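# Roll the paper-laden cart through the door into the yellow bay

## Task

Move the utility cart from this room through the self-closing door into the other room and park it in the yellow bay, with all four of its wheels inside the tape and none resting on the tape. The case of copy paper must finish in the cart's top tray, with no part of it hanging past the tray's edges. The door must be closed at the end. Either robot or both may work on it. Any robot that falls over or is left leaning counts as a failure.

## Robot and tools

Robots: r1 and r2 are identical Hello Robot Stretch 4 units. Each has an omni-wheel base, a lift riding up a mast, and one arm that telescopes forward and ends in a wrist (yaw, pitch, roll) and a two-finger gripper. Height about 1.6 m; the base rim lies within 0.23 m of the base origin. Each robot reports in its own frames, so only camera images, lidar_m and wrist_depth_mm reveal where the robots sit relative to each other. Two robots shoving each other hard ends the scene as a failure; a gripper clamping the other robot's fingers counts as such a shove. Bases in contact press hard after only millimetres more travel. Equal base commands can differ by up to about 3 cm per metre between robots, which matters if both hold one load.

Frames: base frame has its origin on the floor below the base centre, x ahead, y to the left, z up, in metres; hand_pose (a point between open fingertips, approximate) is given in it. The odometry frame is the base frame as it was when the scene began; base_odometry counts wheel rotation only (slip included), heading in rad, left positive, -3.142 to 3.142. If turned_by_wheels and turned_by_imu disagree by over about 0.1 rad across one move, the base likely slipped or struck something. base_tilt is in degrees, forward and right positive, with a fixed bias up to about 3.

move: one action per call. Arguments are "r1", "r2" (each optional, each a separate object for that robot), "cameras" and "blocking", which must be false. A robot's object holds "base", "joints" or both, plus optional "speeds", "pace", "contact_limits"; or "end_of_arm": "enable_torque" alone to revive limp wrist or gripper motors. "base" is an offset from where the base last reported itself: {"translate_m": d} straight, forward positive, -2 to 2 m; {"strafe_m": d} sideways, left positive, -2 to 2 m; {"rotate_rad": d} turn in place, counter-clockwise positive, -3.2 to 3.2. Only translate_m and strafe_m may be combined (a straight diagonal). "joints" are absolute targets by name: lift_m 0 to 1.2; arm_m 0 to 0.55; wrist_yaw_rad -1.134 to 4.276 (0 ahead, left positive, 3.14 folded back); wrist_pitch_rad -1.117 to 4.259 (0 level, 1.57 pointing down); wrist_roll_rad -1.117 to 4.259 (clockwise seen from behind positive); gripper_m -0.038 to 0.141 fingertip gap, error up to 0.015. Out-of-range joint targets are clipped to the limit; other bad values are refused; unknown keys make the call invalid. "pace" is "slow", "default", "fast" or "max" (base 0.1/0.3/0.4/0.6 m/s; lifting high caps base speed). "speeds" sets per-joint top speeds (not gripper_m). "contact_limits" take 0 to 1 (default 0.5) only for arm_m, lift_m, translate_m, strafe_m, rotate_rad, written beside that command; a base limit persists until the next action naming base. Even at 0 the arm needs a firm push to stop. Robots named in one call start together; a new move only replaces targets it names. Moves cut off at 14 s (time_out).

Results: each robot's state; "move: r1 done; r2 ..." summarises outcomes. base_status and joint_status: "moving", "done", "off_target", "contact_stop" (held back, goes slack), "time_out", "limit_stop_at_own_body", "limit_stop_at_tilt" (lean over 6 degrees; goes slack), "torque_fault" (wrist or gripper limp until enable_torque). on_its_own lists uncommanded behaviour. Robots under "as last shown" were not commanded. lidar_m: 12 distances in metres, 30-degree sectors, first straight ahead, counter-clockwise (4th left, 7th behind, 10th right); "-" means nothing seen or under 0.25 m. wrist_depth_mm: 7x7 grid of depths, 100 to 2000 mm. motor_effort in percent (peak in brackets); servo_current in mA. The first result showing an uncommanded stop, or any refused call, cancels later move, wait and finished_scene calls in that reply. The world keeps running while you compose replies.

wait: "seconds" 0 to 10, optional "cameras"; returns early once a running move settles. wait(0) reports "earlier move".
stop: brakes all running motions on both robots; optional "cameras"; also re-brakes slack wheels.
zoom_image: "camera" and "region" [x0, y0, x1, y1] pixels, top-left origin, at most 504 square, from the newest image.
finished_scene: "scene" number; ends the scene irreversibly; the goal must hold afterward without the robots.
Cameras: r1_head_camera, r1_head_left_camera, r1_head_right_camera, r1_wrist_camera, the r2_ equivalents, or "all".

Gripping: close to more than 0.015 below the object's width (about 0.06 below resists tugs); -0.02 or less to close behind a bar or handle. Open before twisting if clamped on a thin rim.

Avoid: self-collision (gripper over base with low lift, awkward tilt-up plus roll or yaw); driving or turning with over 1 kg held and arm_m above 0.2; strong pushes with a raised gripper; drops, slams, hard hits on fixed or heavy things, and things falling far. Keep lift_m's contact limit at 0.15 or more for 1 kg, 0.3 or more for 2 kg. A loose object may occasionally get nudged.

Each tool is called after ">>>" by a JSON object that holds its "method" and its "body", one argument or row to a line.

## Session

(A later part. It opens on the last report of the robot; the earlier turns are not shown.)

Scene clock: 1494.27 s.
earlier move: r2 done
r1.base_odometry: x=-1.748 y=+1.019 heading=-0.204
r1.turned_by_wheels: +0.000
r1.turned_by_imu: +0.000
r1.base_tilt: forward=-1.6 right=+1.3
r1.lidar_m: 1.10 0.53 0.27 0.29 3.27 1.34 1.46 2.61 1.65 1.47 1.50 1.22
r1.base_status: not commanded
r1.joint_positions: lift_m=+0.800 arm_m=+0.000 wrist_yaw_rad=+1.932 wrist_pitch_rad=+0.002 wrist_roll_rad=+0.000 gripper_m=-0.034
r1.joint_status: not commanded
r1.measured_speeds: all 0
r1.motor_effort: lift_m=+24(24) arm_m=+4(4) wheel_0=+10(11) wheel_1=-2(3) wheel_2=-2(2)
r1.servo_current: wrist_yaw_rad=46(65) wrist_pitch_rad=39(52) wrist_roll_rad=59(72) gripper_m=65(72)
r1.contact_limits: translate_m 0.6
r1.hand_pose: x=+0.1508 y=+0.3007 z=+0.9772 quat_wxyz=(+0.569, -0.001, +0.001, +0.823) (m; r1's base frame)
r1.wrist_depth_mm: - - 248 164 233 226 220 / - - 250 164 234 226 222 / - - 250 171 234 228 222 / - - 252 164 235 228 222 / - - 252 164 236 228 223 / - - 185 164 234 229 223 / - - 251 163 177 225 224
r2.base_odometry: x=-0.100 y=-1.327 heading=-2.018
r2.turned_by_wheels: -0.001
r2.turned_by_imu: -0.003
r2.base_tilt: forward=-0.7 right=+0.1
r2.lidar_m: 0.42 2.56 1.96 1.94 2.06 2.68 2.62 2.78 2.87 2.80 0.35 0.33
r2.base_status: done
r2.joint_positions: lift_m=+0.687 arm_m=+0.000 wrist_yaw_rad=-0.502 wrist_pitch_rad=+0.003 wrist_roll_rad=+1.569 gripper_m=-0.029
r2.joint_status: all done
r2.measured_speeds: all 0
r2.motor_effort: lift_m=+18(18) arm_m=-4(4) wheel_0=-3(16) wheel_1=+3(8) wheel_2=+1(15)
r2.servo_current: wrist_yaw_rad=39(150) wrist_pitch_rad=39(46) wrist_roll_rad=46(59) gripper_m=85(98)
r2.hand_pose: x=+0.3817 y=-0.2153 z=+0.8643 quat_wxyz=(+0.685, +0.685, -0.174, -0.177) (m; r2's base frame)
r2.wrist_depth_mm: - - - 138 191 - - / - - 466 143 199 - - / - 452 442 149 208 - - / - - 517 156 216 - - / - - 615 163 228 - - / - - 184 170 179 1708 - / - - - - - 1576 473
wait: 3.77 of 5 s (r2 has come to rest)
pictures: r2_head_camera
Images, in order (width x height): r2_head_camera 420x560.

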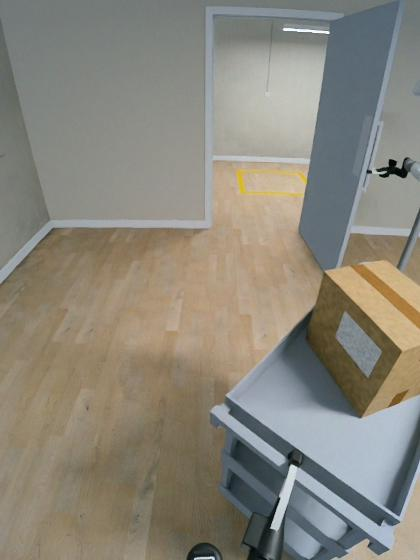

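>>> {"method": "move", "body": {
  "r2": {"base":{"translate_m":0.0,"strafe_m":0.6},"joints":{"wrist_yaw_rad":-1.05},"speeds":{"wrist_yaw_rad":0.22}},
  "blocking": false
}}

>>> {"method": "wait", "body": {
  "seconds": 5,
  "cameras": ["r2_head_camera"]
}}

Scene clock: 1498.30 s.
move: r2 moving
r1: as last shown
r1.lidar_m: 1.11 0.53 0.26 0.30 3.26 1.39 1.49 2.54 1.65 1.48 1.50 1.23
r1.motor_effort: lift_m=+24(24) arm_m=+4(4) wheel_0=+10(10) wheel_1=-3(3) wheel_2=-2(2)
r1.servo_current: wrist_yaw_rad=59(59) wrist_pitch_rad=46(52) wrist_roll_rad=59(65) gripper_m=65(72)
r1.contact_limits: translate_m 0.6
r1.wrist_depth_mm: - - 249 165 234 227 220 / - - 250 164 235 227 221 / - - 251 171 236 227 222 / - - 252 164 236 229 222 / - - 252 165 236 229 222 / - - 184 165 235 228 224 / - - 251 163 176 226 224
r2.base_odometry: x=-0.068 y=-1.343 heading=-2.018
r2.turned_by_wheels: +0.000
r2.turned_by_imu: +0.000
r2.base_tilt: forward=-0.7 right=+0.0
r2.lidar_m: 0.42 2.51 1.95 1.86 2.00 2.69 2.61 2.80 2.92 2.83 0.35 0.38
r2.base_status: translate_m moving; strafe_m moving
r2.joint_positions: lift_m=+0.687 arm_m=+0.000 wrist_yaw_rad=-0.595 wrist_pitch_rad=+0.003 wrist_roll_rad=+1.569 gripper_m=-0.029
r2.joint_status: wrist_yaw_rad moving
r2.measured_speeds: translate_m=-0.001 strafe_m=+0.141 rotate_rad=+0.006 lift_m=+0.000 arm_m=+0.000 wrist_yaw_rad=-0.242 wrist_pitch_rad=+0.000 wrist_roll_rad=+0.000
r2.motor_effort: lift_m=+18(18) arm_m=-4(4) wheel_0=-14(15) wheel_1=+11(12) wheel_2=-1(1)
r2.servo_current: wrist_yaw_rad=78(78) wrist_pitch_rad=39(52) wrist_roll_rad=59(59) gripper_m=85(98)
r2.hand_pose: x=+0.3607 y=-0.2341 z=+0.8643 quat_wxyz=(+0.676, +0.676, -0.206, -0.209) (m; r2's base frame)
r2.wrist_depth_mm: - - - 146 201 715 - / - - 508 150 208 788 - / - 459 445 154 213 - - / - - 504 160 221 - - / - - 585 167 229 - - / - - 184 171 179 1863 - / - - - - - 1499 477
pictures: none

Scene clock: 1501.13 s.
earlier move: r2 done
r1.base_odometry: x=-1.748 y=+1.019 heading=-0.204
r1.turned_by_wheels: +0.000
r1.turned_by_imu: +0.000
r1.base_tilt: forward=-1.6 right=+1.2
r1.lidar_m: 1.11 0.52 0.27 0.30 3.27 2.05 - 2.57 1.62 1.47 1.49 1.20
r1.base_status: not commanded
r1.joint_positions: lift_m=+0.800 arm_m=+0.000 wrist_yaw_rad=+1.932 wrist_pitch_rad=+0.002 wrist_roll_rad=+0.000 gripper_m=-0.034
r1.joint_status: not commanded
r1.measured_speeds: all 0
r1.motor_effort: lift_m=+24(24) arm_m=+4(4) wheel_0=+9(11) wheel_1=-2(3) wheel_2=-2(2)
r1.servo_current: wrist_yaw_rad=46(72) wrist_pitch_rad=33(52) wrist_roll_rad=52(65) gripper_m=65(72)
r1.contact_limits: translate_m 0.6
r1.hand_pose: x=+0.1508 y=+0.3007 z=+0.9772 quat_wxyz=(+0.569, -0.001, +0.001, +0.823) (m; r1's base frame)
r1.wrist_depth_mm: - - 250 165 233 227 220 / - - 250 164 234 225 222 / - - 251 172 236 228 222 / - - 251 164 236 228 223 / - - 252 164 235 228 223 / - - 183 165 234 229 224 / - - 252 162 176 226 224
r2.base_odometry: x=+0.441 y=-1.587 heading=-2.018
r2.turned_by_wheels: +0.000
r2.turned_by_imu: -0.002
r2.base_tilt: forward=-0.7 right=+0.1
r2.lidar_m: 3.24 1.81 1.38 1.34 1.41 2.09 2.56 2.74 3.48 0.25 0.25 0.40
r2.base_status: done
r2.joint_positions: lift_m=+0.687 arm_m=+0.000 wrist_yaw_rad=-1.052 wrist_pitch_rad=+0.003 wrist_roll_rad=+1.569 gripper_m=-0.029
r2.joint_status: all done
r2.measured_speeds: all 0
r2.motor_effort: lift_m=+18(18) arm_m=-4(4) wheel_0=-1(20) wheel_1=+0(13) wheel_2=+0(2)
r2.servo_current: wrist_yaw_rad=52(78) wrist_pitch_rad=39(52) wrist_roll_rad=39(65) gripper_m=85(98)
r2.hand_pose: x=+0.2380 y=-0.2938 z=+0.8643 quat_wxyz=(+0.612, +0.611, -0.354, -0.356) (m; r2's base frame)
r2.wrist_depth_mm: - 382 370 - - 121 - / - - 492 - - 133 - / - - - - - - - / - - - - 181 559 525 / - - - - 220 1576 477 / - - 184 143 177 1618 436 / - - - - 382 1618 1118
wait: 2.83 of 5 s (r2 has come to rest)
pictures: r2_head_camera
Images, in order (width x height): r2_head_camera 420x560.

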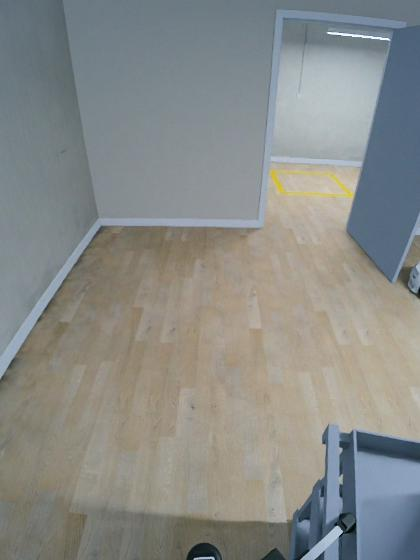

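>>> {"method": "move", "body": {
  "r2": {"base":{"rotate_rad":-0.8},"joints":{"wrist_yaw_rad":-0.5},"speeds":{"wrist_yaw_rad":0.6},"pace":"slow"},
  "blocking": false
}}

>>> {"method": "wait", "body": {
  "seconds": 3,
  "cameras": ["r2_head_camera","r2_wrist_camera"]
}}

Scene clock: 1513.93 s.
move: r2 moving
r1: as last shown
r1.lidar_m: 1.08 0.49 0.26 0.30 3.29 2.06 - 2.56 1.65 1.46 1.48 1.22
r1.motor_effort: lift_m=+24(24) arm_m=+4(4) wheel_0=+10(10) wheel_1=-2(3) wheel_2=-2(2)
r1.servo_current: wrist_yaw_rad=52(59) wrist_pitch_rad=46(46) wrist_roll_rad=46(59) gripper_m=72(72)
r1.contact_limits: translate_m 0.6
r1.wrist_depth_mm: - - 250 165 235 226 221 / - - 250 165 235 227 221 / - - 251 171 235 227 222 / - - 251 164 236 228 222 / - - 252 164 235 229 224 / - - 184 165 234 229 224 / - - 251 163 177 227 224
r2.base_odometry: x=+0.441 y=-1.587 heading=-2.143
r2.turned_by_wheels: -0.125
r2.turned_by_imu: -0.121
r2.base_tilt: forward=-0.7 right=+0.1
r2.lidar_m: 3.24 2.01 1.42 1.34 1.36 1.80 2.54 2.66 3.50 0.25 0.25 0.41
r2.base_status: rotate_rad moving
r2.joint_positions: lift_m=+0.687 arm_m=+0.000 wrist_yaw_rad=-0.823 wrist_pitch_rad=+0.003 wrist_roll_rad=+1.569 gripper_m=-0.029
r2.joint_status: wrist_yaw_rad moving
r2.measured_speeds: translate_m=+0.000 strafe_m=-0.001 rotate_rad=-0.481 lift_m=+0.000 arm_m=+0.000 wrist_yaw_rad=+0.667 wrist_pitch_rad=+0.003 wrist_roll_rad=+0.000
r2.motor_effort: lift_m=+18(18) arm_m=-4(4) wheel_0=+8(8) wheel_1=+5(7) wheel_2=+5(6)
r2.servo_current: wrist_yaw_rad=156(254) wrist_pitch_rad=39(46) wrist_roll_rad=46(52) gripper_m=91(91)
r2.hand_pose: x=+0.3029 y=-0.2709 z=+0.8642 quat_wxyz=(+0.648, +0.648, -0.281, -0.284) (m; r2's base frame)
r2.wrist_depth_mm: - 436 - - - - - / - - - - - - - / - - - - - - - / - - - - - - 480 / - - - - - 1618 459 / - - 185 111 169 387 415 / - - - - - 1708 1182
pictures: none

Scene clock: 1515.50 s.
earlier move: r2 done
r1.base_odometry: x=-1.748 y=+1.019 heading=-0.204
r1.turned_by_wheels: +0.000
r1.turned_by_imu: +0.000
r1.base_tilt: forward=-1.6 right=+1.3
r1.lidar_m: 1.12 0.52 0.27 0.29 3.25 2.03 2.35 2.54 1.64 1.48 1.49 1.21
r1.base_status: not commanded
r1.joint_positions: lift_m=+0.800 arm_m=+0.000 wrist_yaw_rad=+1.932 wrist_pitch_rad=+0.002 wrist_roll_rad=+0.000 gripper_m=-0.034
r1.joint_status: not commanded
r1.measured_speeds: all 0
r1.motor_effort: lift_m=+24(24) arm_m=+4(4) wheel_0=+10(10) wheel_1=-3(3) wheel_2=-2(2)
r1.servo_current: wrist_yaw_rad=39(65) wrist_pitch_rad=39(52) wrist_roll_rad=26(65) gripper_m=59(72)
r1.contact_limits: translate_m 0.6
r1.hand_pose: x=+0.1508 y=+0.3007 z=+0.9772 quat_wxyz=(+0.569, -0.001, +0.001, +0.823) (m; r1's base frame)
r1.wrist_depth_mm: - - 249 164 234 228 221 / - - 250 164 235 226 221 / - - 250 171 235 228 223 / - - 251 164 236 229 223 / - - 251 163 236 229 223 / - - 184 165 234 229 224 / - - 251 163 177 226 224
r2.base_odometry: x=+0.441 y=-1.587 heading=-2.817
r2.turned_by_wheels: -0.674
r2.turned_by_imu: -0.654
r2.base_tilt: forward=-0.7 right=+0.0
r2.lidar_m: 0.47 3.23 2.46 1.51 1.34 1.34 1.61 2.56 2.60 3.11 0.31 0.31
r2.base_status: done
r2.joint_positions: lift_m=+0.687 arm_m=+0.000 wrist_yaw_rad=-0.502 wrist_pitch_rad=+0.004 wrist_roll_rad=+1.569 gripper_m=-0.029
r2.joint_status: all done
r2.measured_speeds: all 0
r2.motor_effort: lift_m=+18(18) arm_m=-4(4) wheel_0=+5(18) wheel_1=+5(8) wheel_2=+6(13)
r2.servo_current: wrist_yaw_rad=46(254) wrist_pitch_rad=33(52) wrist_roll_rad=33(59) gripper_m=85(98)
r2.hand_pose: x=+0.3817 y=-0.2153 z=+0.8642 quat_wxyz=(+0.685, +0.685, -0.174, -0.177) (m; r2's base frame)
r2.wrist_depth_mm: - 387 384 103 156 - - / - 402 407 110 169 - - / - - 500 117 185 - - / - - - 130 203 - - / - - - 147 223 1756 525 / - - 185 164 177 1661 473 / - - - - 277 1464 1182
wait: 1.57 of 3 s (r2 has come to rest)
pictures: r2_head_camera, r2_wrist_camera
Images, in order (width x height): r2_head_camera 420x560, r2_wrist_camera 616x392.

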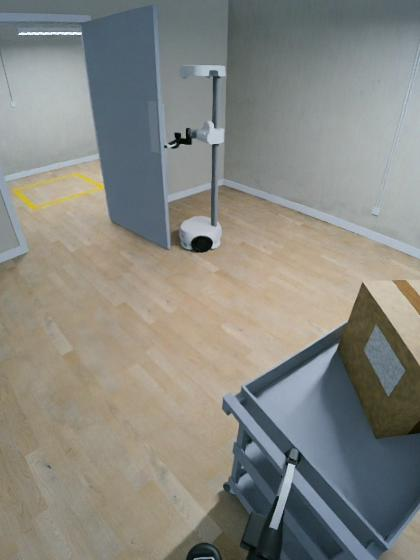

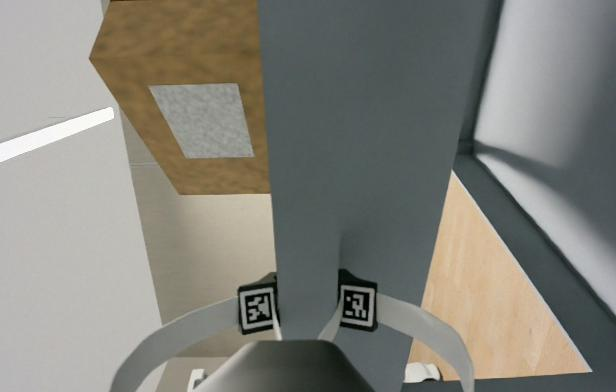

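>>> {"method": "move", "body": {
  "r2": {"base":{"translate_m":0.25,"strafe_m":0.33},"joints":{"wrist_yaw_rad":-1.05},"speeds":{"wrist_yaw_rad":0.3}},
  "blocking": false
}}

>>> {"method": "wait", "body": {
  "seconds": 5
}}

>>> {"method": "move", "body": {
  "r2": {"base":{"rotate_rad":-0.8},"joints":{"wrist_yaw_rad":-0.4},"speeds":{"wrist_yaw_rad":0.7},"pace":"slow"},
  "blocking": false
}}

>>> {"method": "wait", "body": {
  "seconds": 3,
  "cameras": ["r2_head_camera","r2_wrist_camera"]
}}

Scene clock: 1524.83 s.
move: r2 moving
r1: as last shown
r1.base_tilt: forward=-1.6 right=+1.2
r1.lidar_m: 1.10 0.53 0.27 0.29 3.27 2.07 2.34 2.57 1.64 1.47 1.47 1.24
r1.servo_current: wrist_yaw_rad=65(65) wrist_pitch_rad=39(46) wrist_roll_rad=59(59) gripper_m=59(65)
r1.contact_limits: translate_m 0.6
r1.wrist_depth_mm: - - 249 164 234 226 221 / - - 249 164 235 226 221 / - - 251 171 236 229 222 / - - 251 164 236 228 223 / - - 253 164 236 227 223 / - - 183 165 234 229 224 / - - 250 163 177 226 224
r2.base_odometry: x=+0.431 y=-1.616 heading=-2.817
r2.turned_by_wheels: +0.000
r2.turned_by_imu: +0.000
r2.base_tilt: forward=-0.7 right=+0.1
r2.lidar_m: 0.48 3.19 2.41 1.51 1.34 1.34 1.62 2.60 2.59 3.14 0.30 0.39
r2.base_status: translate_m moving; strafe_m moving
r2.joint_positions: lift_m=+0.687 arm_m=+0.000 wrist_yaw_rad=-0.621 wrist_pitch_rad=+0.004 wrist_roll_rad=+1.569 gripper_m=-0.029
r2.joint_status: wrist_yaw_rad moving
r2.measured_speeds: translate_m=+0.074 strafe_m=+0.097 rotate_rad=+0.001 lift_m=+0.000 arm_m=+0.000 wrist_yaw_rad=-0.361 wrist_pitch_rad=+0.000 wrist_roll_rad=+0.000
r2.motor_effort: lift_m=+18(18) arm_m=-4(4) wheel_0=-8(10) wheel_1=+11(13) wheel_2=-8(8)
r2.servo_current: wrist_yaw_rad=78(117) wrist_pitch_rad=46(46) wrist_roll_rad=39(52) gripper_m=85(91)
r2.hand_pose: x=+0.3546 y=-0.2389 z=+0.8642 quat_wxyz=(+0.673, +0.673, -0.215, -0.217) (m; r2's base frame)
r2.wrist_depth_mm: - 462 445 118 172 - - / - 404 404 124 183 - - / - 508 466 135 195 - - / - - 574 144 207 - - / - - - 153 226 1708 - / - - 185 170 175 1618 488 / - - - - - 1576 1182
pictures: none

Scene clock: 1527.20 s.
earlier move: r2 done
r1.base_odometry: x=-1.748 y=+1.019 heading=-0.204
r1.turned_by_wheels: +0.000
r1.turned_by_imu: +0.000
r1.base_tilt: forward=-1.6 right=+1.2
r1.lidar_m: 1.09 0.52 0.26 0.29 3.23 1.95 - 2.56 1.65 1.47 1.49 1.23
r1.base_status: not commanded
r1.joint_positions: lift_m=+0.800 arm_m=+0.000 wrist_yaw_rad=+1.932 wrist_pitch_rad=+0.002 wrist_roll_rad=+0.000 gripper_m=-0.034
r1.joint_status: not commanded
r1.measured_speeds: all 0
r1.motor_effort: lift_m=+24(24) arm_m=+4(4) wheel_0=+10(11) wheel_1=-3(3) wheel_2=-2(2)
r1.servo_current: wrist_yaw_rad=46(65) wrist_pitch_rad=39(52) wrist_roll_rad=46(65) gripper_m=65(72)
r1.contact_limits: translate_m 0.6
r1.hand_pose: x=+0.1508 y=+0.3007 z=+0.9772 quat_wxyz=(+0.569, -0.001, +0.001, +0.823) (m; r1's base frame)
r1.wrist_depth_mm: - - 249 165 234 226 221 / - - 250 164 235 226 220 / - - 251 171 235 227 221 / - - 251 164 235 229 222 / - - 253 164 236 229 224 / - - 183 165 234 229 224 / - - 251 163 176 226 224
r2.base_odometry: x=+0.309 y=-1.979 heading=-2.817
r2.turned_by_wheels: +0.000
r2.turned_by_imu: +0.000
r2.base_tilt: forward=-0.7 right=+0.0
r2.lidar_m: 2.42 2.82 2.28 1.40 1.26 1.26 1.52 2.95 2.96 0.27 0.30 0.33
r2.base_status: done
r2.joint_positions: lift_m=+0.687 arm_m=+0.000 wrist_yaw_rad=-1.049 wrist_pitch_rad=+0.004 wrist_roll_rad=+1.569 gripper_m=-0.029
r2.joint_status: all done
r2.measured_speeds: all 0
r2.motor_effort: lift_m=+18(18) arm_m=-4(4) wheel_0=-3(16) wheel_1=+1(13) wheel_2=-5(13)
r2.servo_current: wrist_yaw_rad=39(117) wrist_pitch_rad=46(46) wrist_roll_rad=46(59) gripper_m=85(98)
r2.hand_pose: x=+0.2388 y=-0.2936 z=+0.8642 quat_wxyz=(+0.612, +0.612, -0.353, -0.356) (m; r2's base frame)
r2.wrist_depth_mm: - - - 153 210 1576 - / - - 559 158 214 768 - / - 484 455 160 220 - - / - - 488 164 225 - - / - - 554 168 230 - - / - - 185 172 178 - - / - - - - 241 1618 488
wait: 2.37 of 5 s (r2 has come to rest)
pictures: none

Scene clock: 1527.70 s.
move: r2 moving
r1: as last shown
r1.base_tilt: forward=-1.6 right=+1.3
r1.lidar_m: 1.11 0.51 0.27 0.31 3.27 1.96 - 2.52 1.64 1.47 1.48 1.23
r1.motor_effort: lift_m=+24(24) arm_m=+4(4) wheel_0=+10(11) wheel_1=-2(3) wheel_2=-2(2)
r1.servo_current: wrist_yaw_rad=52(59) wrist_pitch_rad=39(52) wrist_roll_rad=46(59) gripper_m=59(72)
r1.contact_limits: translate_m 0.6
r1.wrist_depth_mm: - - 250 164 233 226 221 / - - 250 164 234 227 221 / - - 249 171 235 228 223 / - - 251 164 235 228 223 / - - 251 164 236 228 224 / - - 183 165 234 229 224 / - - 251 163 177 226 224
r2.base_odometry: x=+0.309 y=-1.979 heading=-2.942
r2.turned_by_wheels: -0.124
r2.turned_by_imu: -0.121
r2.base_tilt: forward=-0.7 right=+0.0
r2.lidar_m: 0.50 2.85 2.83 1.54 1.24 1.26 1.44 2.33 2.95 0.32 0.28 0.38
r2.base_status: rotate_rad moving
r2.joint_positions: lift_m=+0.687 arm_m=+0.000 wrist_yaw_rad=-0.775 wrist_pitch_rad=+0.004 wrist_roll_rad=+1.569 gripper_m=-0.029
r2.joint_status: wrist_yaw_rad moving
r2.measured_speeds: translate_m=+0.000 strafe_m=-0.001 rotate_rad=-0.481 lift_m=+0.000 arm_m=+0.000 wrist_yaw_rad=+0.782 wrist_pitch_rad=+0.000 wrist_roll_rad=+0.000
r2.motor_effort: lift_m=+18(18) arm_m=-3(4) wheel_0=+8(11) wheel_1=+7(7) wheel_2=+7(7)
r2.servo_current: wrist_yaw_rad=91(332) wrist_pitch_rad=46(46) wrist_roll_rad=46(59) gripper_m=91(91)
r2.hand_pose: x=+0.3157 y=-0.2643 z=+0.8642 quat_wxyz=(+0.655, +0.655, -0.266, -0.269) (m; r2's base frame)
r2.wrist_depth_mm: - - 508 - 181 - - / - 442 424 133 191 - - / - 480 452 142 203 - - / - - 544 150 214 - - / - - - 158 225 - - / - - 186 169 178 1618 508 / - - - - - 1464 1205
pictures: none

Scene clock: 1529.27 s.
earlier move: r2 done
r1.base_odometry: x=-1.748 y=+1.019 heading=-0.204
r1.turned_by_wheels: +0.000
r1.turned_by_imu: +0.000
r1.base_tilt: forward=-1.6 right=+1.3
r1.lidar_m: 1.10 0.53 0.26 0.29 3.26 1.97 - 2.57 1.64 1.48 1.50 1.25
r1.base_status: not commanded
r1.joint_positions: lift_m=+0.800 arm_m=+0.000 wrist_yaw_rad=+1.932 wrist_pitch_rad=+0.002 wrist_roll_rad=+0.000 gripper_m=-0.034
r1.joint_status: not commanded
r1.measured_speeds: all 0
r1.motor_effort: lift_m=+24(24) arm_m=+4(4) wheel_0=+9(11) wheel_1=-3(3) wheel_2=-2(2)
r1.servo_current: wrist_yaw_rad=46(65) wrist_pitch_rad=52(52) wrist_roll_rad=26(65) gripper_m=65(72)
r1.contact_limits: translate_m 0.6
r1.hand_pose: x=+0.1508 y=+0.3007 z=+0.9772 quat_wxyz=(+0.569, -0.001, +0.001, +0.823) (m; r1's base frame)
r1.wrist_depth_mm: - - 249 164 234 226 220 / - - 250 164 233 226 220 / - - 250 171 235 228 221 / - - 252 164 236 227 222 / - - 252 164 236 228 224 / - - 184 165 235 228 224 / - - 251 163 176 226 224
r2.base_odometry: x=+0.309 y=-1.979 heading=+2.667
r2.turned_by_wheels: -0.675
r2.turned_by_imu: -0.655
r2.base_tilt: forward=-0.7 right=+0.1
r2.lidar_m: 0.35 2.42 2.54 2.83 1.71 1.28 1.25 1.33 1.89 2.95 0.43 0.42
r2.base_status: done
r2.joint_positions: lift_m=+0.687 arm_m=+0.000 wrist_yaw_rad=-0.396 wrist_pitch_rad=+0.004 wrist_roll_rad=+1.569 gripper_m=-0.029
r2.joint_status: all done
r2.measured_speeds: all 0
r2.motor_effort: lift_m=+18(18) arm_m=-4(4) wheel_0=+3(16) wheel_1=+4(9) wheel_2=+8(13)
r2.servo_current: wrist_yaw_rad=39(332) wrist_pitch_rad=46(52) wrist_roll_rad=33(59) gripper_m=85(98)
r2.hand_pose: x=+0.4033 y=-0.1919 z=+0.8642 quat_wxyz=(+0.694, +0.693, -0.138, -0.140) (m; r2's base frame)
r2.wrist_depth_mm: - - - 194 257 1576 1160 / - - - 190 252 1708 535 / - - - 185 247 831 - / - - 492 181 242 842 - / - - 484 178 236 - - / - - 186 174 179 - - / - - 549 - 227 - -
wait: 1.57 of 3 s (r2 has come to rest)
pictures: r2_head_camera, r2_wrist_camera
Images, in order (width x height): r2_head_camera 420x560, r2_wrist_camera 616x392.

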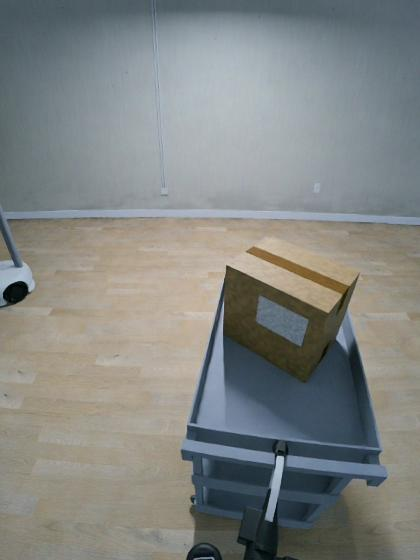

